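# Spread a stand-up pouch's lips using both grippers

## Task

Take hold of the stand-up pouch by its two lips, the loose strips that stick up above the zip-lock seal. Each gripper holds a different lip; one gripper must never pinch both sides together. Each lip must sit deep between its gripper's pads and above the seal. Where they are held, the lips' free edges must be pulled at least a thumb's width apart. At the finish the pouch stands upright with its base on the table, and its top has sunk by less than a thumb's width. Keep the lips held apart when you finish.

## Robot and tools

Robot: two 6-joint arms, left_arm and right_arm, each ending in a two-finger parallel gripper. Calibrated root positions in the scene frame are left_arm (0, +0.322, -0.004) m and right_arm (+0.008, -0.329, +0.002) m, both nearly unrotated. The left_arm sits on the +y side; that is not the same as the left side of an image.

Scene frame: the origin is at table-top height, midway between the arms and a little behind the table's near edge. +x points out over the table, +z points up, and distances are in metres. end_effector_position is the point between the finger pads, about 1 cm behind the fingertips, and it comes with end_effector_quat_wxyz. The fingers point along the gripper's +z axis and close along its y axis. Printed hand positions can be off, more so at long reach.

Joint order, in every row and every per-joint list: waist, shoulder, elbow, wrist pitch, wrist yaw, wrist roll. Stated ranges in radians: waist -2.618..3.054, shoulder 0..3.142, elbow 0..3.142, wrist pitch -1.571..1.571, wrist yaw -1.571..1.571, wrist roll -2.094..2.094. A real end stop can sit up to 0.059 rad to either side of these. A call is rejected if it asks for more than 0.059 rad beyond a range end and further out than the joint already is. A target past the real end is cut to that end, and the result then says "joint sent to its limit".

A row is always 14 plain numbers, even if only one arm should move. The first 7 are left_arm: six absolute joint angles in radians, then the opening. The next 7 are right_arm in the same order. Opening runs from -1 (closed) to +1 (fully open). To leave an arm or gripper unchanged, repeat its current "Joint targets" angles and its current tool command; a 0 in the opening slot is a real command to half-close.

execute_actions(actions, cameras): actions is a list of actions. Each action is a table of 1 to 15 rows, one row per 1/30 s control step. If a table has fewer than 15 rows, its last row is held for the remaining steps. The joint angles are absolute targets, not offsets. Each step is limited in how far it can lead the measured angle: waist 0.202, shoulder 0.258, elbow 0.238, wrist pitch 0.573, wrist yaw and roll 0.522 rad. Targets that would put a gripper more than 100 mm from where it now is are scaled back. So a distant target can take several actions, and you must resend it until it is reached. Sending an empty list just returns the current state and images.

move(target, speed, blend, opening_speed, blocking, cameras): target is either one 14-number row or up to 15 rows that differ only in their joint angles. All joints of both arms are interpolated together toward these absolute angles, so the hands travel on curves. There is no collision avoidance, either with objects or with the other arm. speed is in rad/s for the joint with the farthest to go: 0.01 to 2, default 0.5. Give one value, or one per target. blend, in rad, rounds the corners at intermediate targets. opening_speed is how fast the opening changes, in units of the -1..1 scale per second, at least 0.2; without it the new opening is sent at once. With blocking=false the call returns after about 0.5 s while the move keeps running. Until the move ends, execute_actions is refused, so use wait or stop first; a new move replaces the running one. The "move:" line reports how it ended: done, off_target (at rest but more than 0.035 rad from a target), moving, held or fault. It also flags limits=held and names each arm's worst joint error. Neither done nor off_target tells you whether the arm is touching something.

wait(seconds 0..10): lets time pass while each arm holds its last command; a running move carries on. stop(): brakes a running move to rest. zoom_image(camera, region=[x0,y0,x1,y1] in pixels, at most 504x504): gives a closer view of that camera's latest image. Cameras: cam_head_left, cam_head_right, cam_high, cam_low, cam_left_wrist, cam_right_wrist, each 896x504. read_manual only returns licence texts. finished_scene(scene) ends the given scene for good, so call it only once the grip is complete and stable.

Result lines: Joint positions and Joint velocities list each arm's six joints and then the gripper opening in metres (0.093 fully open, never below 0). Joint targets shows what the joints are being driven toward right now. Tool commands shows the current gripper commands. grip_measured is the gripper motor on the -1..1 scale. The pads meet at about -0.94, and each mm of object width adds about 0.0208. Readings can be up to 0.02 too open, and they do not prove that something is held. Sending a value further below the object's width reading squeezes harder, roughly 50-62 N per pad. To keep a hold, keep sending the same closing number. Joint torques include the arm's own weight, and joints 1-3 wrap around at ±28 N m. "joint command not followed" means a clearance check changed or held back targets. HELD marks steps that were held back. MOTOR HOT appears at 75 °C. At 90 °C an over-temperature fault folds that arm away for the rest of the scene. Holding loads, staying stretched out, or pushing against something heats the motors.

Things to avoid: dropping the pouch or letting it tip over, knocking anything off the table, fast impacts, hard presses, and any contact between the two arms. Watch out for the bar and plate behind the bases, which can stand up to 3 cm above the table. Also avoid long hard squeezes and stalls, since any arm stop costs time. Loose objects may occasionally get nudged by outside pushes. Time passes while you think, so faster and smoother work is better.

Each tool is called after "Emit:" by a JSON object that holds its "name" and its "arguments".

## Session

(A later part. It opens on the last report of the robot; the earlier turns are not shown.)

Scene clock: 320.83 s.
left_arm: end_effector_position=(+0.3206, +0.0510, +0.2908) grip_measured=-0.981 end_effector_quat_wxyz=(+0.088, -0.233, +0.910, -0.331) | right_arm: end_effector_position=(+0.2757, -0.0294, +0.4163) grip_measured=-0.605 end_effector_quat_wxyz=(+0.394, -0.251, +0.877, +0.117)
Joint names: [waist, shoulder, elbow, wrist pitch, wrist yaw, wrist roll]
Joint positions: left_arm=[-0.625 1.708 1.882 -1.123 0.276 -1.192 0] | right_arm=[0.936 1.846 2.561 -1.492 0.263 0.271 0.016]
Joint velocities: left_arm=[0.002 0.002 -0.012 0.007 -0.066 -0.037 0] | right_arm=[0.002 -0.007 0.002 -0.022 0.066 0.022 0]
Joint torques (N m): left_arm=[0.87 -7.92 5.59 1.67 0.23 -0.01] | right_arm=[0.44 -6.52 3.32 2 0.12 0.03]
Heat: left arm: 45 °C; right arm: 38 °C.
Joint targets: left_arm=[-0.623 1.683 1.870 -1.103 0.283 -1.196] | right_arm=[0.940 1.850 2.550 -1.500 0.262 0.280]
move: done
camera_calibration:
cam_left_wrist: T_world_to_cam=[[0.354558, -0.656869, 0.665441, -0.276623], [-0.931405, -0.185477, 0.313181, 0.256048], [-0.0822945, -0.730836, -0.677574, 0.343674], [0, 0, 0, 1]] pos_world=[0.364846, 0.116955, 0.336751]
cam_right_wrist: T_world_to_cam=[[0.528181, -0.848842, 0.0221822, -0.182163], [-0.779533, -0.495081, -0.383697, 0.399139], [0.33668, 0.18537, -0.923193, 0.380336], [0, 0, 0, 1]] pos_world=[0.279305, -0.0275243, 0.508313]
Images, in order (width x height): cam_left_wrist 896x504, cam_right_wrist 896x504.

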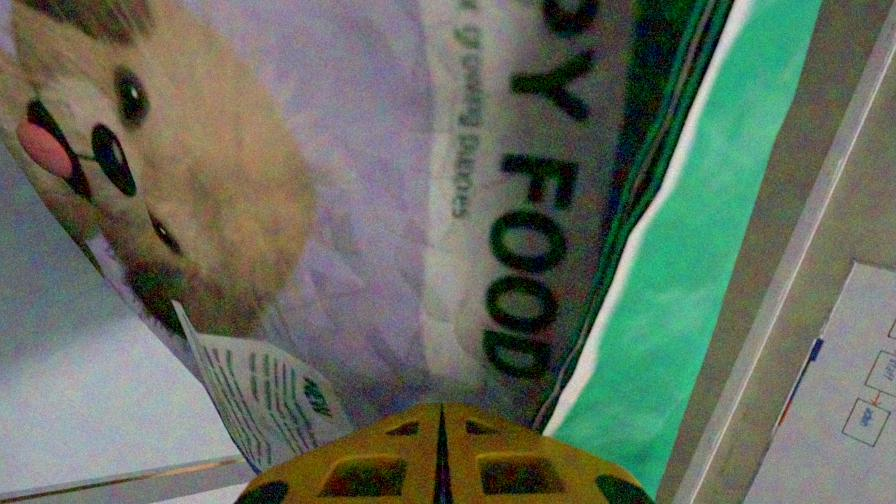

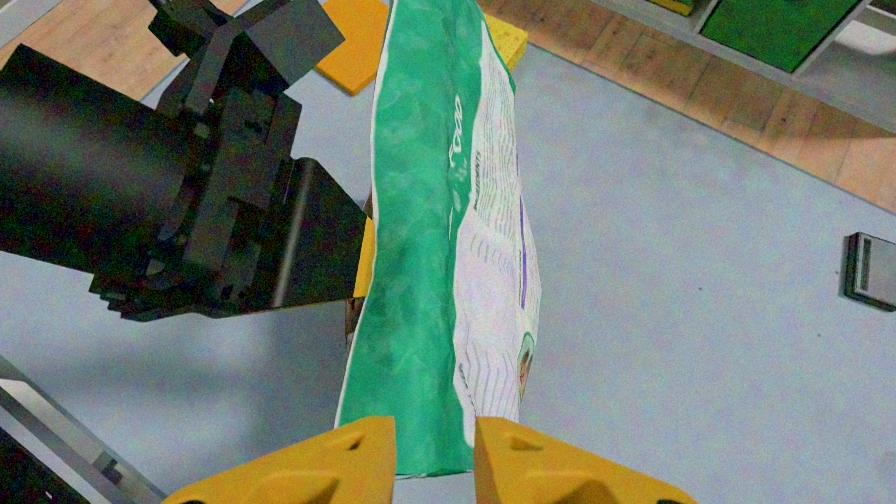

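Emit:
{"name": "move", "arguments": {"target": [-0.603,1.703,2.055,-1.25,0.295,-1.196,-0.607,0.94,1.85,2.55,-1.5,0.262,0.28,-0.607], "speed": 0.3, "opening_speed": 0.6, "cameras": ["cam_left_wrist","cam_right_wrist"]}}

Emit:
{"name": "zoom_image", "arguments": {"camera": "cam_left_wrist", "region": [340, 300, 640, 504]}}

Scene clock: 330.43 s.
left_arm: end_effector_position=(+0.3146, +0.0626, +0.3294) grip_measured=-0.609 end_effector_quat_wxyz=(+0.098, -0.236, +0.903, -0.345) | right_arm: end_effector_position=(+0.2757, -0.0294, +0.4163) grip_measured=-0.605 end_effector_quat_wxyz=(+0.394, -0.251, +0.877, +0.117)
Joint names: [waist, shoulder, elbow, wrist pitch, wrist yaw, wrist roll]
Joint positions: left_arm=[-0.608 1.708 2.033 -1.238 0.287 -1.192 0.016] | right_arm=[0.936 1.846 2.561 -1.492 0.263 0.271 0.016]
Joint velocities: left_arm=[-0.007 -0.002 -0.002 -0.051 -0.022 -0.007 -0.001] | right_arm=[-0.007 0.007 0.027 0.022 -0.022 0.022 -0.001]
Joint torques (N m): left_arm=[0.95 -6.15 8.36 1.38 0.22 -0.02] | right_arm=[0.34 -6.48 3.32 1.99 0.16 0.02]
Heat: left arm: 44 °C; right arm: 38 °C.
Joint targets: left_arm=[-0.603 1.703 2.055 -1.250 0.295 -1.196] | right_arm=[0.940 1.850 2.550 -1.500 0.262 0.280]
move: done
camera_calibration:
cam_left_wrist: T_world_to_cam=[[0.345685, -0.634253, 0.691538, -0.299769], [-0.936586, -0.188045, 0.295712, 0.248095], [-0.057516, -0.749908, -0.659037, 0.365116], [0, 0, 0, 1]] pos_world=[0.356988, 0.130327, 0.374561]
cam_right_wrist: T_world_to_cam=[[0.528181, -0.848842, 0.0221822, -0.182163], [-0.779533, -0.495081, -0.383697, 0.399139], [0.33668, 0.18537, -0.923193, 0.380336], [0, 0, 0, 1]] pos_world=[0.279305, -0.0275243, 0.508313]
Images, in order (width x height): cam_left_wrist 896x504, cam_right_wrist 896x504.

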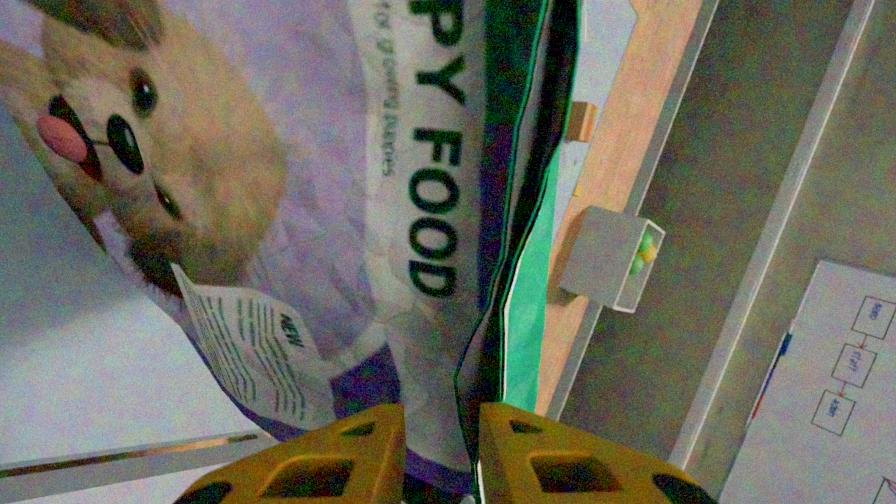

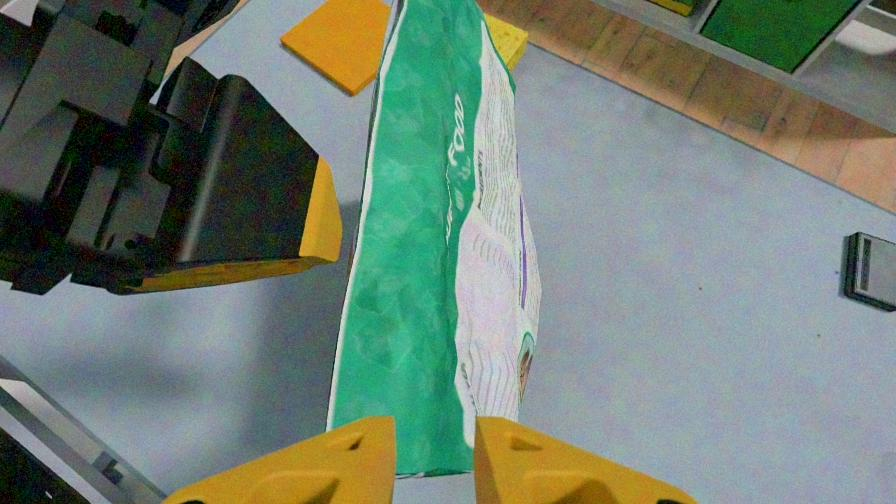

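Scaled by 1.680 from the camera's 896x504 image, which has a finer 1280x720 frame.

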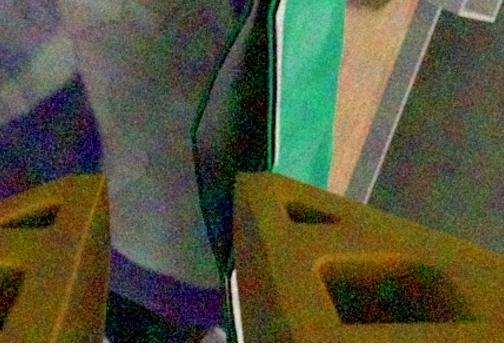

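Emit:
{"name": "move", "arguments": {"target": [-0.619,1.715,1.997,-1.196,0.284,-1.196,-0.73,0.94,1.85,2.55,-1.5,0.262,0.28,-0.607], "speed": 0.12, "opening_speed": 0.6, "cameras": ["cam_left_wrist","cam_right_wrist"]}}

Emit:
{"name": "zoom_image", "arguments": {"camera": "cam_left_wrist", "region": [340, 300, 640, 504]}}

Scene clock: 341.53 s.
left_arm: end_effector_position=(+0.3166, +0.0592, +0.3245) grip_measured=-0.728 end_effector_quat_wxyz=(+0.098, -0.234, +0.903, -0.346) | right_arm: end_effector_position=(+0.2757, -0.0294, +0.4163) grip_measured=-0.605 end_effector_quat_wxyz=(+0.394, -0.251, +0.877, +0.117)
Joint names: [waist, shoulder, elbow, wrist pitch, wrist yaw, wrist roll]
Joint positions: left_arm=[-0.611 1.708 2.008 -1.212 0.287 -1.192 0.01] | right_arm=[0.936 1.846 2.561 -1.492 0.263 0.271 0.016]
Joint velocities: left_arm=[0.022 0.022 -0.022 -0.037 0.037 -0.037 0] | right_arm=[0.007 -0.022 -0.022 -0.066 0.095 -0.022 -0.001]
Joint torques (N m): left_arm=[0.06 -5.22 5.45 1.65 0.1 -0.02] | right_arm=[0.27 -6.56 3.17 1.98 0.13 0]
Heat: left arm: 44 °C; right arm: 38 °C.
Joint targets: left_arm=[-0.619 1.715 1.997 -1.196 0.284 -1.196] | right_arm=[0.940 1.850 2.550 -1.500 0.262 0.280]
move: done
camera_calibration:
cam_left_wrist: T_world_to_cam=[[0.342079, -0.63476, 0.692865, -0.298464], [-0.937783, -0.183899, 0.294522, 0.251315], [-0.0595338, -0.750507, -0.658176, 0.359827], [0, 0, 0, 1]] pos_world=[0.359199, 0.126816, 0.369606]
cam_right_wrist: T_world_to_cam=[[0.528181, -0.848842, 0.0221822, -0.182163], [-0.779533, -0.495081, -0.383697, 0.399139], [0.33668, 0.18537, -0.923193, 0.380336], [0, 0, 0, 1]] pos_world=[0.279305, -0.0275243, 0.508313]
Images, in order (width x height): cam_left_wrist 896x504, cam_right_wrist 896x504.

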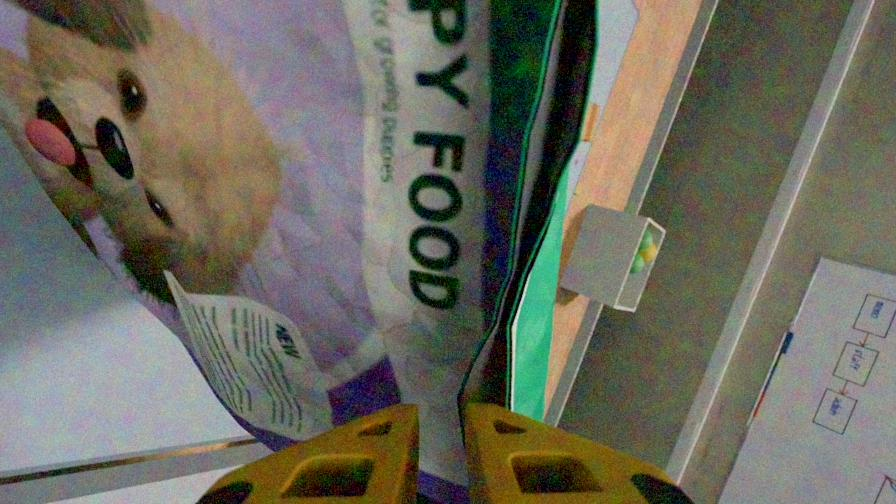

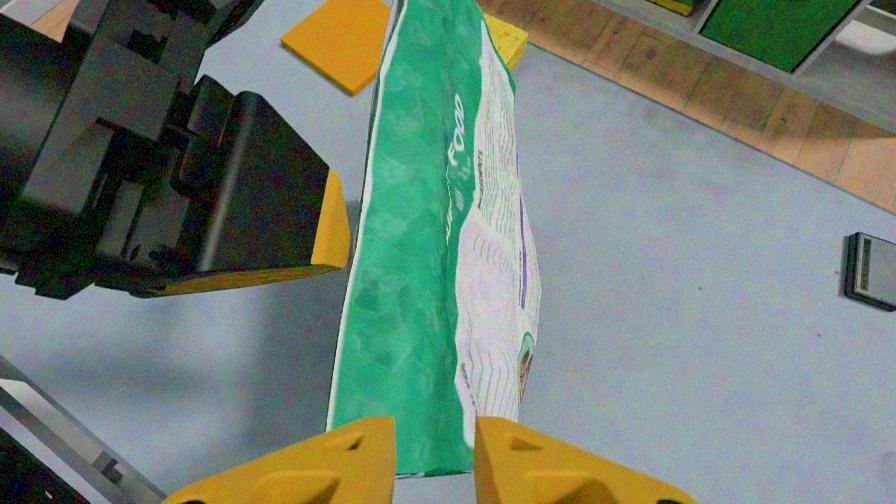

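Scaled by 1.680 from the camera's 896x504 image, which has a finer 1280x720 frame.

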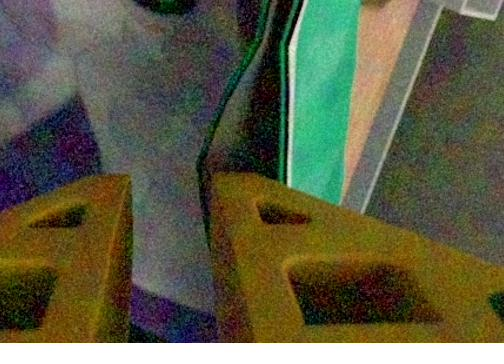

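Emit:
{"name": "move", "arguments": {"target": [-0.637,1.733,1.947,-1.124,0.274,-1.196,-0.73,0.94,1.85,2.55,-1.5,0.262,0.28,-0.607], "speed": 0.08, "cameras": ["cam_left_wrist","cam_right_wrist"]}}

Emit:
{"name": "zoom_image", "arguments": {"camera": "cam_left_wrist", "region": [340, 300, 640, 504]}}

Emit:
{"name": "zoom_image", "arguments": {"camera": "cam_right_wrist", "region": [260, 160, 500, 350]}}

Scene clock: 345.47 s.
left_arm: end_effector_position=(+0.3213, +0.0481, +0.3152) grip_measured=-0.728 end_effector_quat_wxyz=(+0.102, -0.225, +0.903, -0.351) | right_arm: end_effector_position=(+0.2757, -0.0294, +0.4163) grip_measured=-0.605 end_effector_quat_wxyz=(+0.394, -0.251, +0.877, +0.117)
Joint names: [waist, shoulder, elbow, wrist pitch, wrist yaw, wrist roll]
Joint positions: left_arm=[-0.629 1.713 1.96 -1.144 0.281 -1.192 0.01] | right_arm=[0.936 1.846 2.561 -1.492 0.263 0.271 0.016]
Joint velocities: left_arm=[-0.007 -0.012 0.012 0.007 -0.037 -0.037 0] | right_arm=[-0.012 -0.017 -0.002 -0.081 -0.037 0.022 -0.001]
Joint torques (N m): left_arm=[0.12 -4.42 5.52 1.7 0.07 -0.05] | right_arm=[0.34 -6.56 3.29 2 0.11 -0.01]
Heat: left arm: 44 °C; right arm: 38 °C.
Joint targets: left_arm=[-0.637 1.733 1.947 -1.124 0.274 -1.196] | right_arm=[0.940 1.850 2.550 -1.500 0.262 0.280]
move: done
camera_calibration:
cam_left_wrist: T_world_to_cam=[[0.322375, -0.635862, 0.701251, -0.29698], [-0.944744, -0.169607, 0.28052, 0.262309], [-0.0594347, -0.752936, -0.655405, 0.344839], [0, 0, 0, 1]] pos_world=[0.364049, 0.115293, 0.360684]
cam_right_wrist: T_world_to_cam=[[0.528181, -0.848842, 0.0221822, -0.182163], [-0.779533, -0.495081, -0.383697, 0.399139], [0.33668, 0.18537, -0.923193, 0.380336], [0, 0, 0, 1]] pos_world=[0.279305, -0.0275243, 0.508313]
Images, in order (width x height): cam_left_wrist 896x504, cam_right_wrist 896x504.

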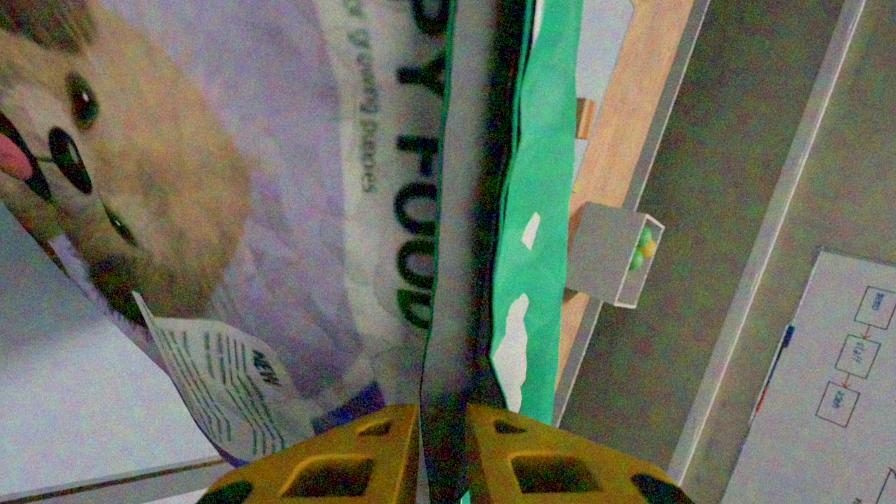

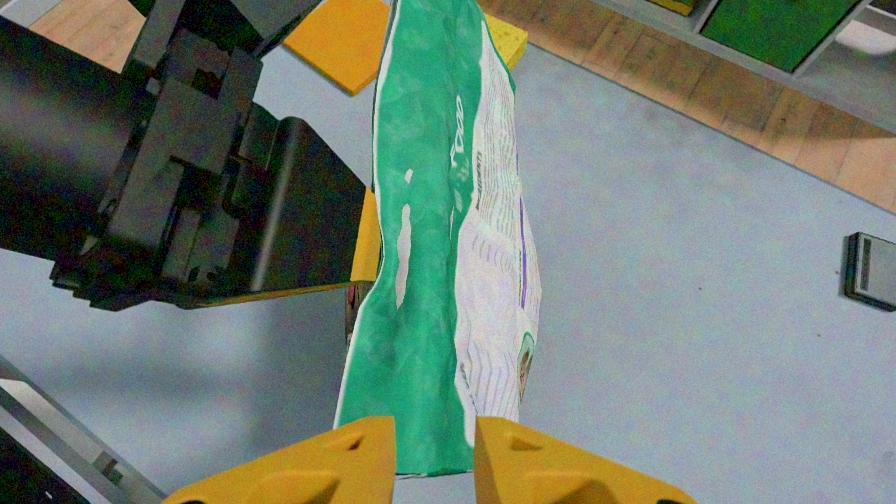

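Scaled by 1.680 from the camera's 896x504 image, which has a finer 1280x720 frame.

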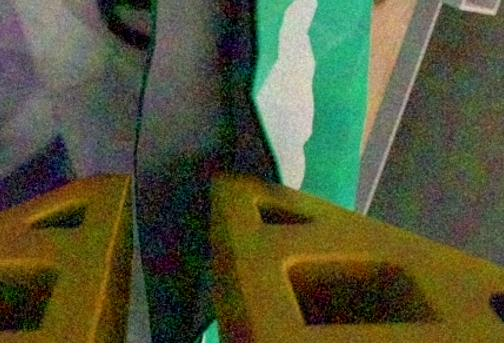

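Scaled by 2.100 from the camera's 896x504 image, which has a finer 1280x720 frame.

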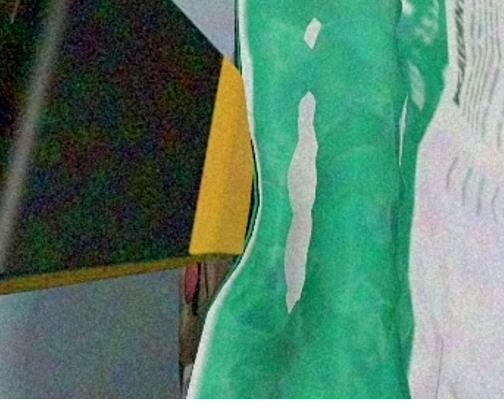

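Emit:
{"name": "move", "arguments": {"target": [-0.637,1.733,1.947,-1.124,0.274,-1.196,-1,0.94,1.85,2.55,-1.5,0.262,0.28,-0.607], "speed": 0.08, "opening_speed": 0.3, "cameras": ["cam_left_wrist","cam_right_wrist"]}}

Emit:
{"name": "zoom_image", "arguments": {"camera": "cam_left_wrist", "region": [340, 300, 640, 504]}}

Emit:
{"name": "zoom_image", "arguments": {"camera": "cam_right_wrist", "region": [260, 160, 500, 350]}}

Scene clock: 350.53 s.
left_arm: end_effector_position=(+0.3223, +0.0475, +0.3161) grip_measured=-0.981 end_effector_quat_wxyz=(+0.105, -0.224, +0.902, -0.353) | right_arm: end_effector_position=(+0.2757, -0.0294, +0.4163) grip_measured=-0.605 end_effector_quat_wxyz=(+0.394, -0.251, +0.877, +0.117)
Joint names: [waist, shoulder, elbow, wrist pitch, wrist yaw, wrist roll]
Joint positions: left_arm=[-0.629 1.713 1.96 -1.138 0.279 -1.192 0] | right_arm=[0.936 1.846 2.561 -1.492 0.263 0.271 0.016]
Joint velocities: left_arm=[-0.017 -0.017 0.007 0.037 -0.037 0.007 0] | right_arm=[0.002 0.012 0.017 -0.051 0.007 0.007 0]
Joint torques (N m): left_arm=[0.06 -4.36 5.34 1.68 0.13 0.03] | right_arm=[0.31 -6.63 3.1 1.99 0.11 -0.01]
Heat: left arm: 44 °C; right arm: 38 °C.
Joint targets: left_arm=[-0.637 1.733 1.947 -1.124 0.274 -1.196] | right_arm=[0.940 1.850 2.550 -1.500 0.262 0.280]
move: done
camera_calibration:
cam_left_wrist: T_world_to_cam=[[0.318863, -0.633971, 0.704562, -0.298247], [-0.946209, -0.169862, 0.275381, 0.26506], [-0.0549051, -0.754472, -0.654032, 0.343249], [0, 0, 0, 1]] pos_world=[0.364748, 0.114915, 0.361637]
cam_right_wrist: T_world_to_cam=[[0.528181, -0.848842, 0.0221822, -0.182163], [-0.779533, -0.495081, -0.383697, 0.399139], [0.33668, 0.18537, -0.923193, 0.380336], [0, 0, 0, 1]] pos_world=[0.279305, -0.0275243, 0.508313]
Images, in order (width x height): cam_left_wrist 896x504, cam_right_wrist 896x504.

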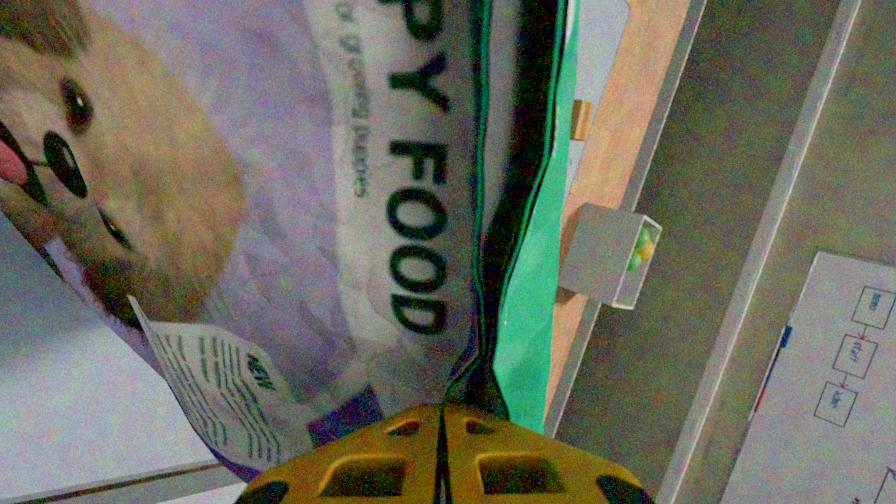

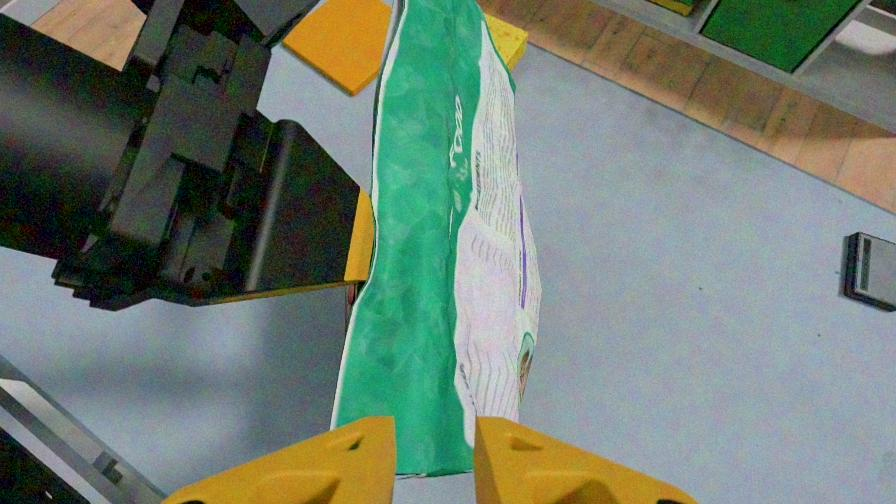

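Scaled by 1.680 from the camera's 896x504 image, which has a finer 1280x720 frame.

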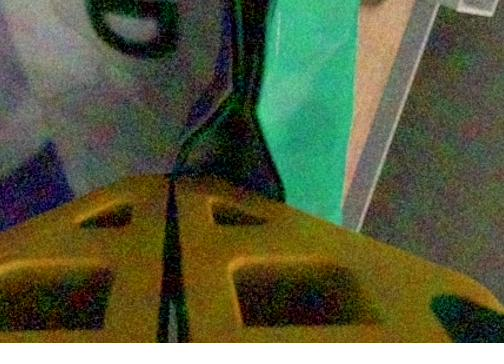

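Scaled by 2.100 from the camera's 896x504 image, which has a finer 1280x720 frame.

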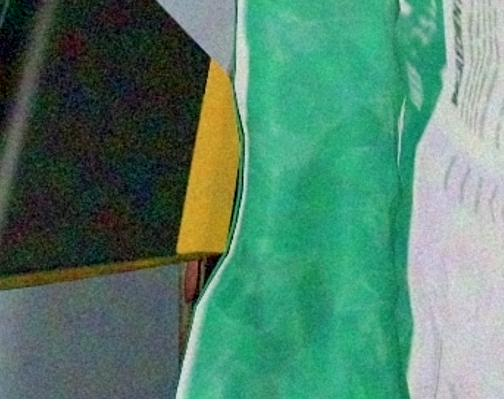

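Emit:
{"name": "move", "arguments": {"target": [-0.614,1.668,1.908,-1.113,0.285,-1.196,-1,0.94,1.85,2.55,-1.5,0.262,0.28,-0.607], "speed": 0.05, "cameras": ["cam_left_wrist","cam_right_wrist"]}}

Emit:
{"name": "zoom_image", "arguments": {"camera": "cam_left_wrist", "region": [340, 300, 640, 504]}}

Emit:
{"name": "zoom_image", "arguments": {"camera": "cam_right_wrist", "region": [260, 160, 500, 350]}}

Scene clock: 358.67 s.
left_arm: end_effector_position=(+0.3217, +0.0518, +0.3147) grip_measured=-0.981 end_effector_quat_wxyz=(+0.107, -0.227, +0.900, -0.356) | right_arm: end_effector_position=(+0.2757, -0.0294, +0.4163) grip_measured=-0.605 end_effector_quat_wxyz=(+0.394, -0.251, +0.877, +0.117)
Joint names: [waist, shoulder, elbow, wrist pitch, wrist yaw, wrist roll]
Joint positions: left_arm=[-0.62 1.69 1.923 -1.117 0.284 -1.192 0] | right_arm=[0.936 1.846 2.561 -1.492 0.263 0.271 0.016]
Joint velocities: left_arm=[-0.002 -0.002 -0.012 -0.022 -0.022 0.007 0] | right_arm=[-0.007 -0.027 0.007 0.051 -0.007 -0.037 0]
Joint torques (N m): left_arm=[1.24 -7.39 5.29 1.59 0.13 0.01] | right_arm=[0.31 -6.49 3.3 1.97 0.11 0.02]
Heat: left arm: 44 °C; right arm: 38 °C.
Joint targets: left_arm=[-0.614 1.668 1.908 -1.113 0.285 -1.196] | right_arm=[0.940 1.850 2.550 -1.500 0.262 0.280]
move: done
camera_calibration:
cam_left_wrist: T_world_to_cam=[[0.320903, -0.627071, 0.709791, -0.29706], [-0.945894, -0.174199, 0.273751, 0.266183], [-0.0480166, -0.759234, -0.649044, 0.342014], [0, 0, 0, 1]] pos_world=[0.36353, 0.11976, 0.359964]
cam_right_wrist: T_world_to_cam=[[0.528181, -0.848842, 0.0221822, -0.182163], [-0.779533, -0.495081, -0.383697, 0.399139], [0.33668, 0.18537, -0.923193, 0.380336], [0, 0, 0, 1]] pos_world=[0.279305, -0.0275243, 0.508313]
Images, in order (width x height): cam_left_wrist 896x504, cam_right_wrist 896x504.

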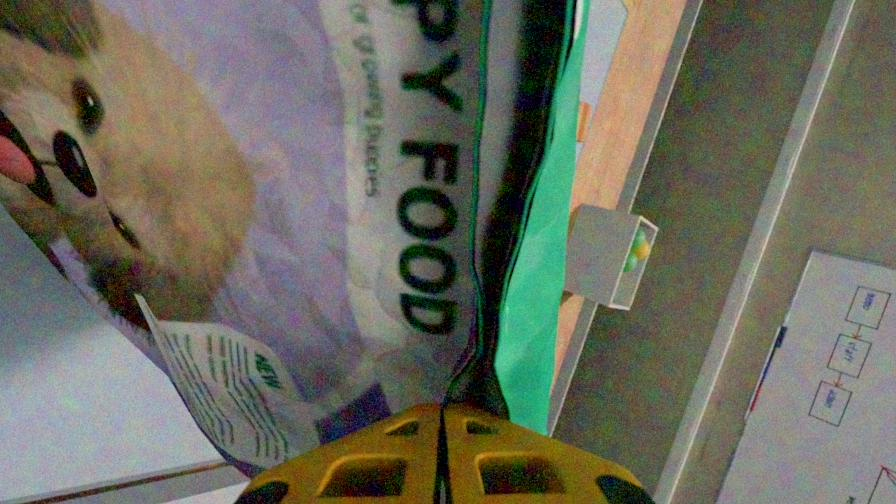

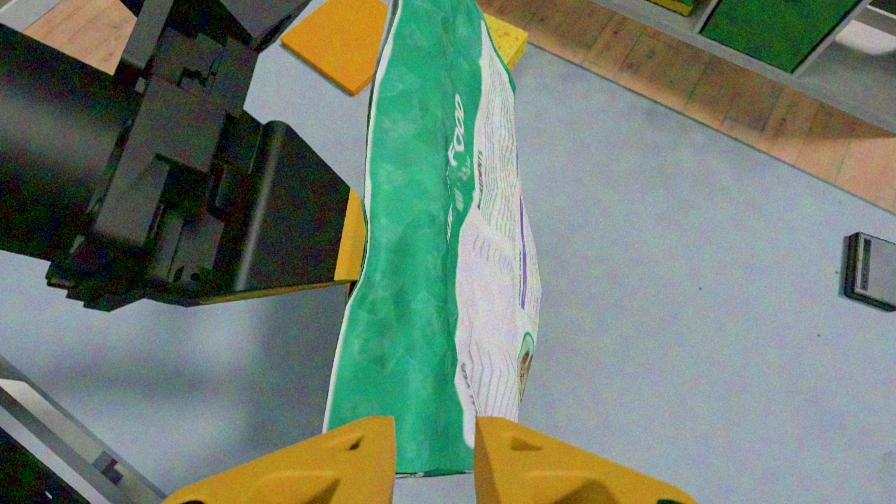

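Scaled by 1.680 from the camera's 896x504 image, which has a finer 1280x720 frame.

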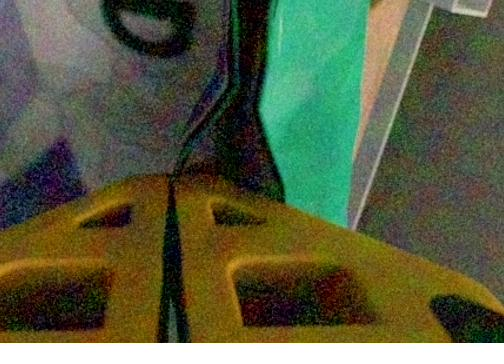

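Scaled by 2.100 from the camera's 896x504 image, which has a finer 1280x720 frame.

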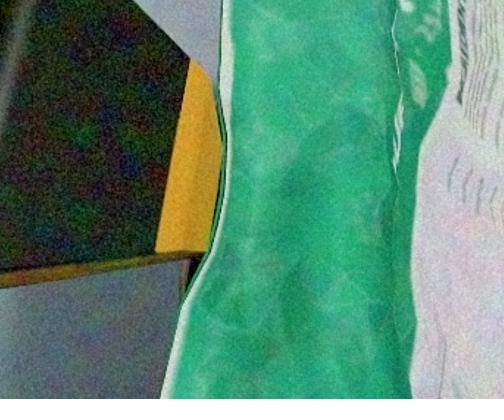

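Emit:
{"name": "move", "arguments": {"target": [-0.664,1.838,2.150,-1.168,0.258,-1.196,-1,0.94,1.85,2.55,-1.5,0.262,0.28,-0.607], "speed": 0.12, "cameras": ["cam_left_wrist","cam_right_wrist"]}}

Emit:
{"name": "zoom_image", "arguments": {"camera": "cam_right_wrist", "region": [260, 160, 500, 350]}}

Scene clock: 369.57 s.
left_arm: end_effector_position=(+0.3364, +0.0260, +0.3294) grip_measured=-0.981 end_effector_quat_wxyz=(+0.115, -0.211, +0.901, -0.362) | right_arm: end_effector_position=(+0.2757, -0.0294, +0.4163) grip_measured=-0.605 end_effector_quat_wxyz=(+0.394, -0.251, +0.877, +0.117)
Joint names: [waist, shoulder, elbow, wrist pitch, wrist yaw, wrist roll]
Joint positions: left_arm=[-0.656 1.817 2.125 -1.167 0.266 -1.192 0] | right_arm=[0.936 1.846 2.561 -1.492 0.263 0.271 0.016]
Joint velocities: left_arm=[-0.027 -0.012 -0.007 -0.125 -0.051 -0.037 0] | right_arm=[0.002 0.017 0.012 -0.022 -0.066 -0.037 0]
Joint torques (N m): left_arm=[-0.05 -4.88 8.49 1.59 0.06 -0.01] | right_arm=[0.21 -6.75 3.36 2 0.11 0.04]
Heat: left arm: 44 °C; right arm: 38 °C.
Joint targets: left_arm=[-0.664 1.838 2.150 -1.168 0.258 -1.196] | right_arm=[0.940 1.850 2.550 -1.500 0.262 0.280]
move: done
camera_calibration:
cam_left_wrist: T_world_to_cam=[[0.284999, -0.631497, 0.721101, -0.319873], [-0.957388, -0.150863, 0.246269, 0.283928], [-0.0467308, -0.76056, -0.647583, 0.331789], [0, 0, 0, 1]] pos_world=[0.378497, 0.0931808, 0.3756]
cam_right_wrist: T_world_to_cam=[[0.528181, -0.848842, 0.0221822, -0.182163], [-0.779533, -0.495081, -0.383697, 0.399139], [0.33668, 0.18537, -0.923193, 0.380336], [0, 0, 0, 1]] pos_world=[0.279305, -0.0275243, 0.508313]
Images, in order (width x height): cam_left_wrist 896x504, cam_right_wrist 896x504.

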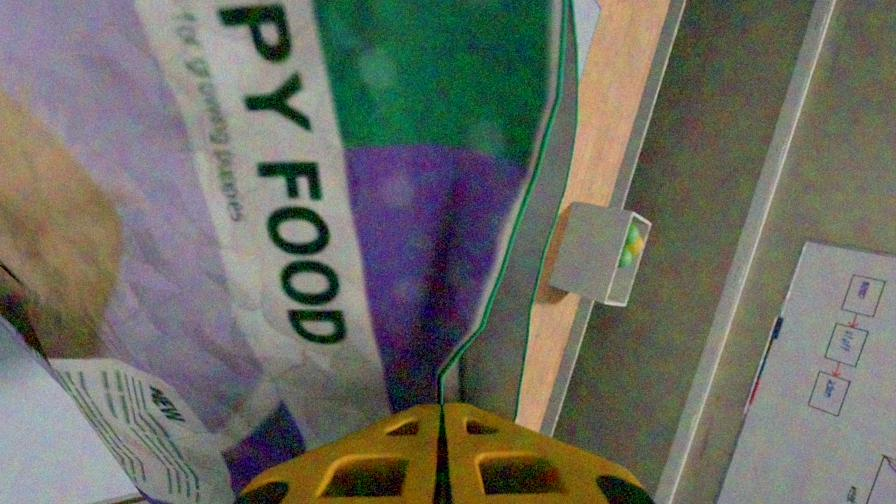

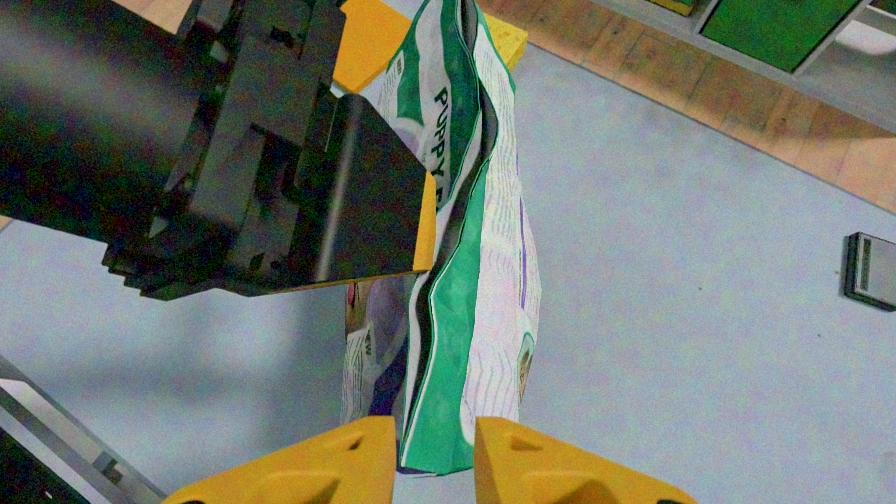

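Scaled by 2.100 from the camera's 896x504 image, which has a finer 1280x720 frame.

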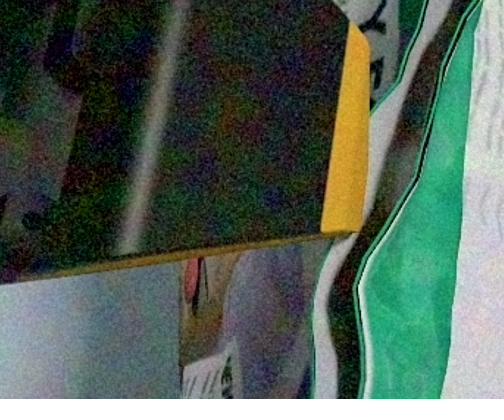

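Emit:
{"name": "move", "arguments": {"target": [-0.682,1.876,2.215,-1.190,0.250,-1.196,-1,0.94,1.85,2.55,-1.5,0.262,0.28,-0.607], "speed": 0.12, "cameras": ["cam_left_wrist","cam_right_wrist"]}}

Emit:
{"name": "zoom_image", "arguments": {"camera": "cam_right_wrist", "region": [320, 160, 560, 350]}}

Scene clock: 372.97 s.
left_arm: end_effector_position=(+0.3401, +0.0162, +0.3361) grip_measured=-0.981 end_effector_quat_wxyz=(+0.123, -0.204, +0.899, -0.367) | right_arm: end_effector_position=(+0.2757, -0.0294, +0.4163) grip_measured=-0.605 end_effector_quat_wxyz=(+0.394, -0.251, +0.877, +0.117)
Joint names: [waist, shoulder, elbow, wrist pitch, wrist yaw, wrist roll]
Joint positions: left_arm=[-0.672 1.854 2.192 -1.175 0.255 -1.192 0] | right_arm=[0.936 1.846 2.561 -1.492 0.263 0.271 0.016]
Joint velocities: left_arm=[-0.002 -0.002 -0.022 -0.022 0.037 -0.037 0] | right_arm=[-0.002 -0.002 0.012 0.022 0.007 0.051 0]
Joint torques (N m): left_arm=[-0.1 -4.96 8.32 1.48 0.07 0.01] | right_arm=[0.24 -6.5 3.32 1.96 0.11 0.01]
Heat: left arm: 44 °C; right arm: 38 °C.
Joint targets: left_arm=[-0.682 1.876 2.215 -1.190 0.250 -1.196] | right_arm=[0.940 1.850 2.550 -1.500 0.262 0.280]
move: done
camera_calibration:
cam_left_wrist: T_world_to_cam=[[0.263451, -0.629931, 0.730603, -0.327941], [-0.963894, -0.141469, 0.225599, 0.293354], [-0.0387546, -0.763658, -0.644457, 0.325111], [0, 0, 0, 1]] pos_world=[0.381758, 0.0831938, 0.382934]
cam_right_wrist: T_world_to_cam=[[0.528181, -0.848842, 0.0221822, -0.182163], [-0.779533, -0.495081, -0.383697, 0.399139], [0.33668, 0.18537, -0.923193, 0.380336], [0, 0, 0, 1]] pos_world=[0.279305, -0.0275243, 0.508313]
Images, in order (width x height): cam_left_wrist 896x504, cam_right_wrist 896x504.

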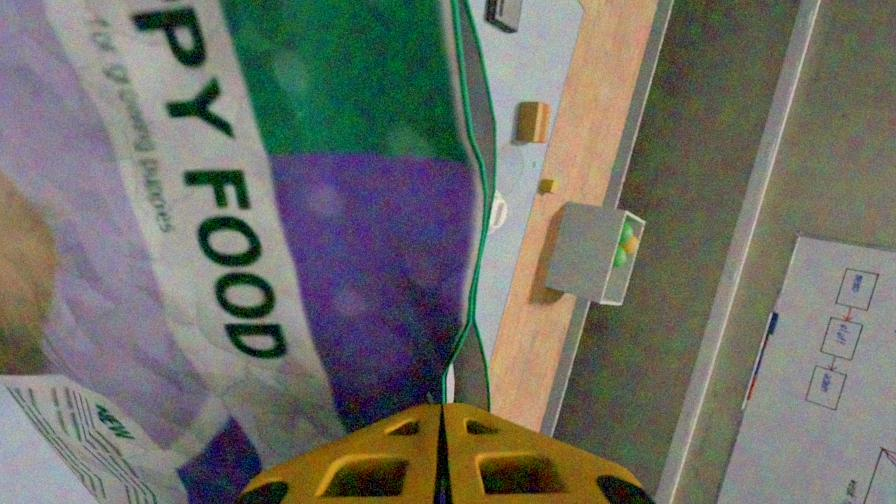

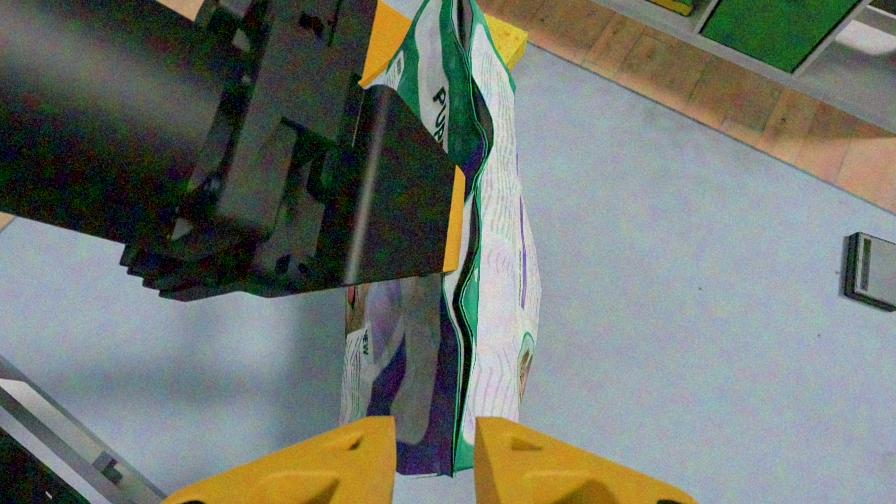

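Scaled by 2.100 from the camera's 896x504 image, which has a finer 1280x720 frame.

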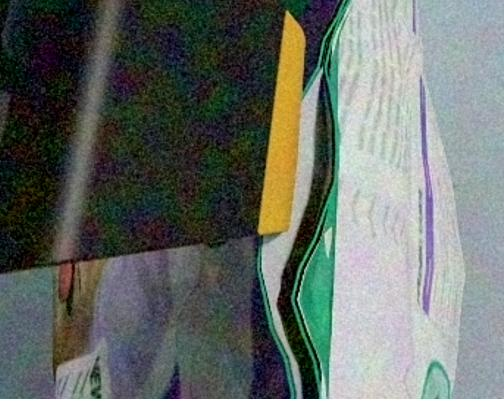

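Emit:
{"name": "move", "arguments": {"target": [-0.655,1.800,2.125,-1.158,0.262,-1.196,-1,0.94,1.85,2.55,-1.5,0.262,0.28,-0.607], "speed": 0.1, "cameras": ["cam_left_wrist","cam_right_wrist"]}}

Emit:
{"name": "zoom_image", "arguments": {"camera": "cam_right_wrist", "region": [320, 160, 560, 350]}}

Scene clock: 378.10 s.
left_arm: end_effector_position=(+0.3369, +0.0241, +0.3318) grip_measured=-0.981 end_effector_quat_wxyz=(+0.119, -0.210, +0.900, -0.363) | right_arm: end_effector_position=(+0.2757, -0.0294, +0.4163) grip_measured=-0.605 end_effector_quat_wxyz=(+0.394, -0.251, +0.877, +0.117)
Joint names: [waist, shoulder, elbow, wrist pitch, wrist yaw, wrist roll]
Joint positions: left_arm=[-0.661 1.822 2.139 -1.167 0.26 -1.192 0] | right_arm=[0.936 1.846 2.561 -1.492 0.263 0.271 0.016]
Joint velocities: left_arm=[-0.012 -0.002 0.002 0.022 -0.037 0.022 0] | right_arm=[-0.017 -0.007 0.002 -0.022 0.007 0.007 0]
Joint torques (N m): left_arm=[1.14 -8.24 5.24 1.72 0.16 -0.01] | right_arm=[0.21 -6.63 3.33 2 0.12 0.04]
Heat: left arm: 44 °C; right arm: 38 °C.
Joint targets: left_arm=[-0.655 1.800 2.125 -1.158 0.262 -1.196] | right_arm=[0.940 1.850 2.550 -1.500 0.262 0.280]
move: done
camera_calibration:
cam_left_wrist: T_world_to_cam=[[0.277947, -0.631413, 0.723922, -0.321569], [-0.959712, -0.150196, 0.237475, 0.287161], [-0.041214, -0.760762, -0.647721, 0.330129], [0, 0, 0, 1]] pos_world=[0.378577, 0.0912375, 0.378429]
cam_right_wrist: T_world_to_cam=[[0.528181, -0.848842, 0.0221822, -0.182163], [-0.779533, -0.495081, -0.383697, 0.399139], [0.33668, 0.18537, -0.923193, 0.380336], [0, 0, 0, 1]] pos_world=[0.279305, -0.0275243, 0.508313]
Images, in order (width x height): cam_left_wrist 896x504, cam_right_wrist 896x504.

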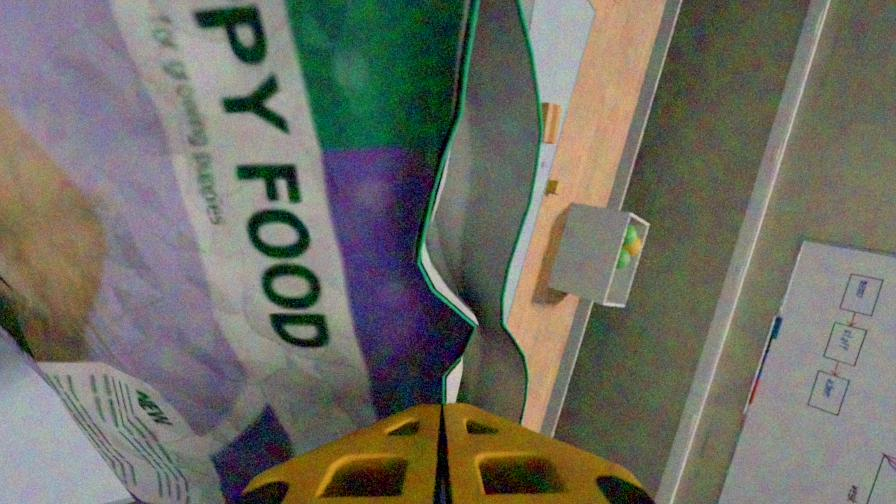

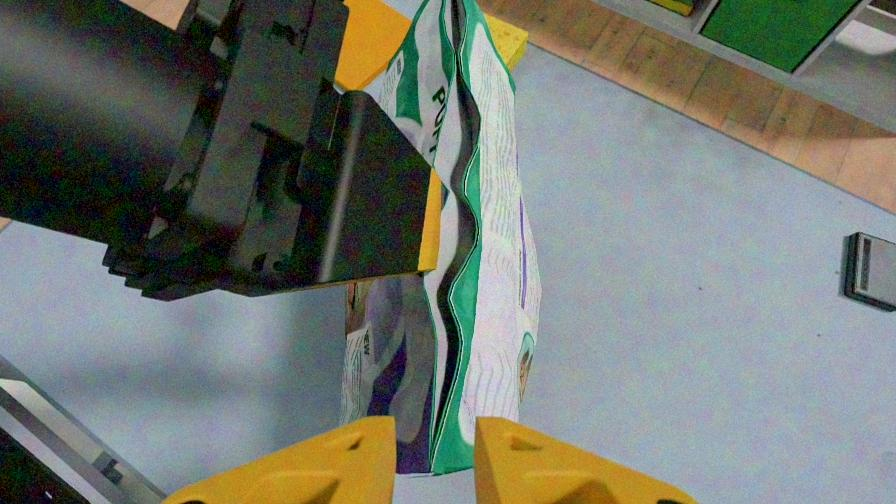

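Scaled by 2.100 from the camera's 896x504 image, which has a finer 1280x720 frame.

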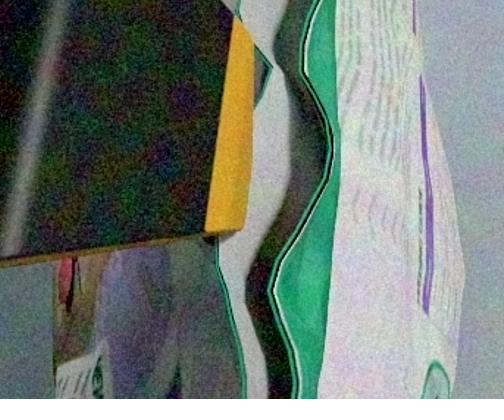

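Emit:
{"name": "move", "arguments": {"target": [-0.645,1.775,2.095,-1.148,0.267,-1.196,-1,0.94,1.85,2.55,-1.5,0.262,0.28,-0.607], "speed": 0.1, "cameras": ["cam_left_wrist","cam_right_wrist"]}}

Emit:
{"name": "zoom_image", "arguments": {"camera": "cam_right_wrist", "region": [320, 160, 560, 350]}}

Scene clock: 382.13 s.
left_arm: end_effector_position=(+0.3351, +0.0297, +0.3319) grip_measured=-0.981 end_effector_quat_wxyz=(+0.119, -0.213, +0.899, -0.364) | right_arm: end_effector_position=(+0.2757, -0.0294, +0.4163) grip_measured=-0.605 end_effector_quat_wxyz=(+0.394, -0.251, +0.877, +0.117)
Joint names: [waist, shoulder, elbow, wrist pitch, wrist yaw, wrist roll]
Joint positions: left_arm=[-0.651 1.798 2.108 -1.159 0.265 -1.192 0] | right_arm=[0.936 1.846 2.561 -1.492 0.263 0.271 0.016]
Joint velocities: left_arm=[-0.007 0.012 0.002 -0.051 0.037 0.022 0] | right_arm=[0.007 0.002 -0.012 -0.022 0.051 -0.037 0]
Joint torques (N m): left_arm=[1.36 -8.18 5.3 1.72 0.15 -0.01] | right_arm=[0.35 -6.53 3.25 1.96 0.13 0.01]
Heat: left arm: 44 °C; right arm: 38 °C.
Joint targets: left_arm=[-0.645 1.775 2.095 -1.148 0.267 -1.196] | right_arm=[0.940 1.850 2.550 -1.500 0.262 0.280]
move: done
camera_calibration:
cam_left_wrist: T_world_to_cam=[[0.283059, -0.627035, 0.725745, -0.320059], [-0.958352, -0.154989, 0.239873, 0.285192], [-0.0379265, -0.763417, -0.644791, 0.332344], [0, 0, 0, 1]] pos_world=[0.376515, 0.097231, 0.378163]
cam_right_wrist: T_world_to_cam=[[0.528181, -0.848842, 0.0221822, -0.182163], [-0.779533, -0.495081, -0.383697, 0.399139], [0.33668, 0.18537, -0.923193, 0.380336], [0, 0, 0, 1]] pos_world=[0.279305, -0.0275243, 0.508313]
Images, in order (width x height): cam_left_wrist 896x504, cam_right_wrist 896x504.

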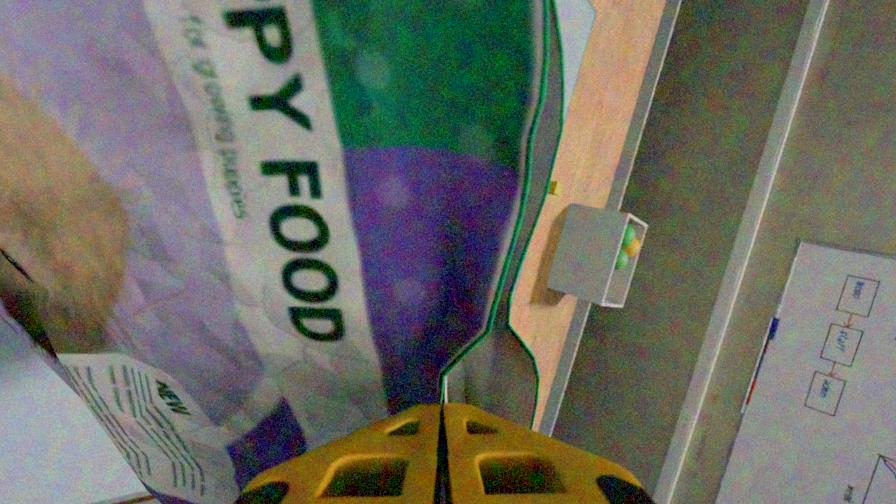

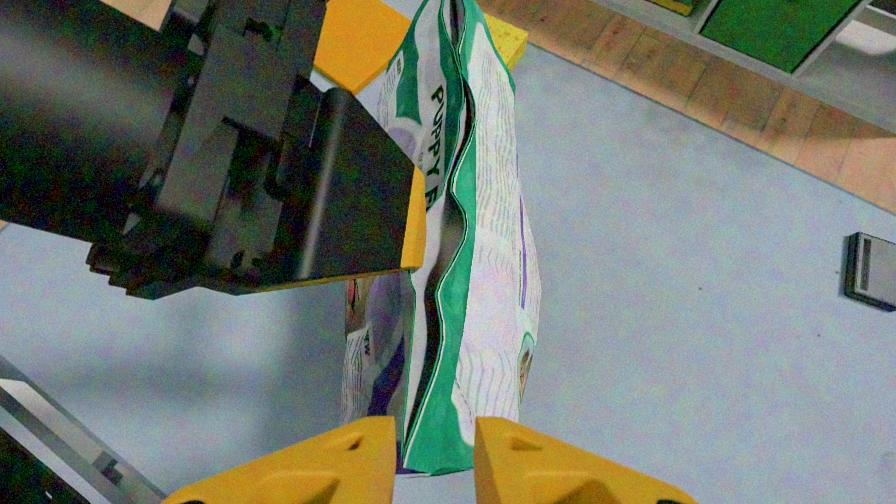

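Scaled by 2.100 from the camera's 896x504 image, which has a finer 1280x720 frame.

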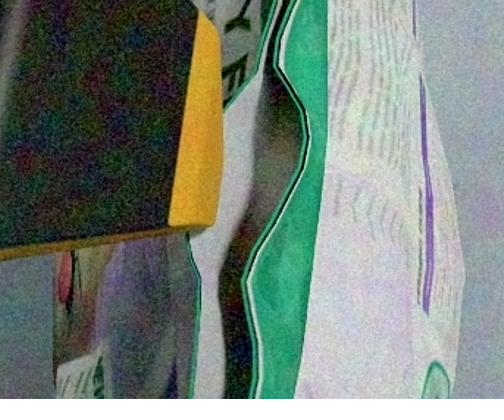

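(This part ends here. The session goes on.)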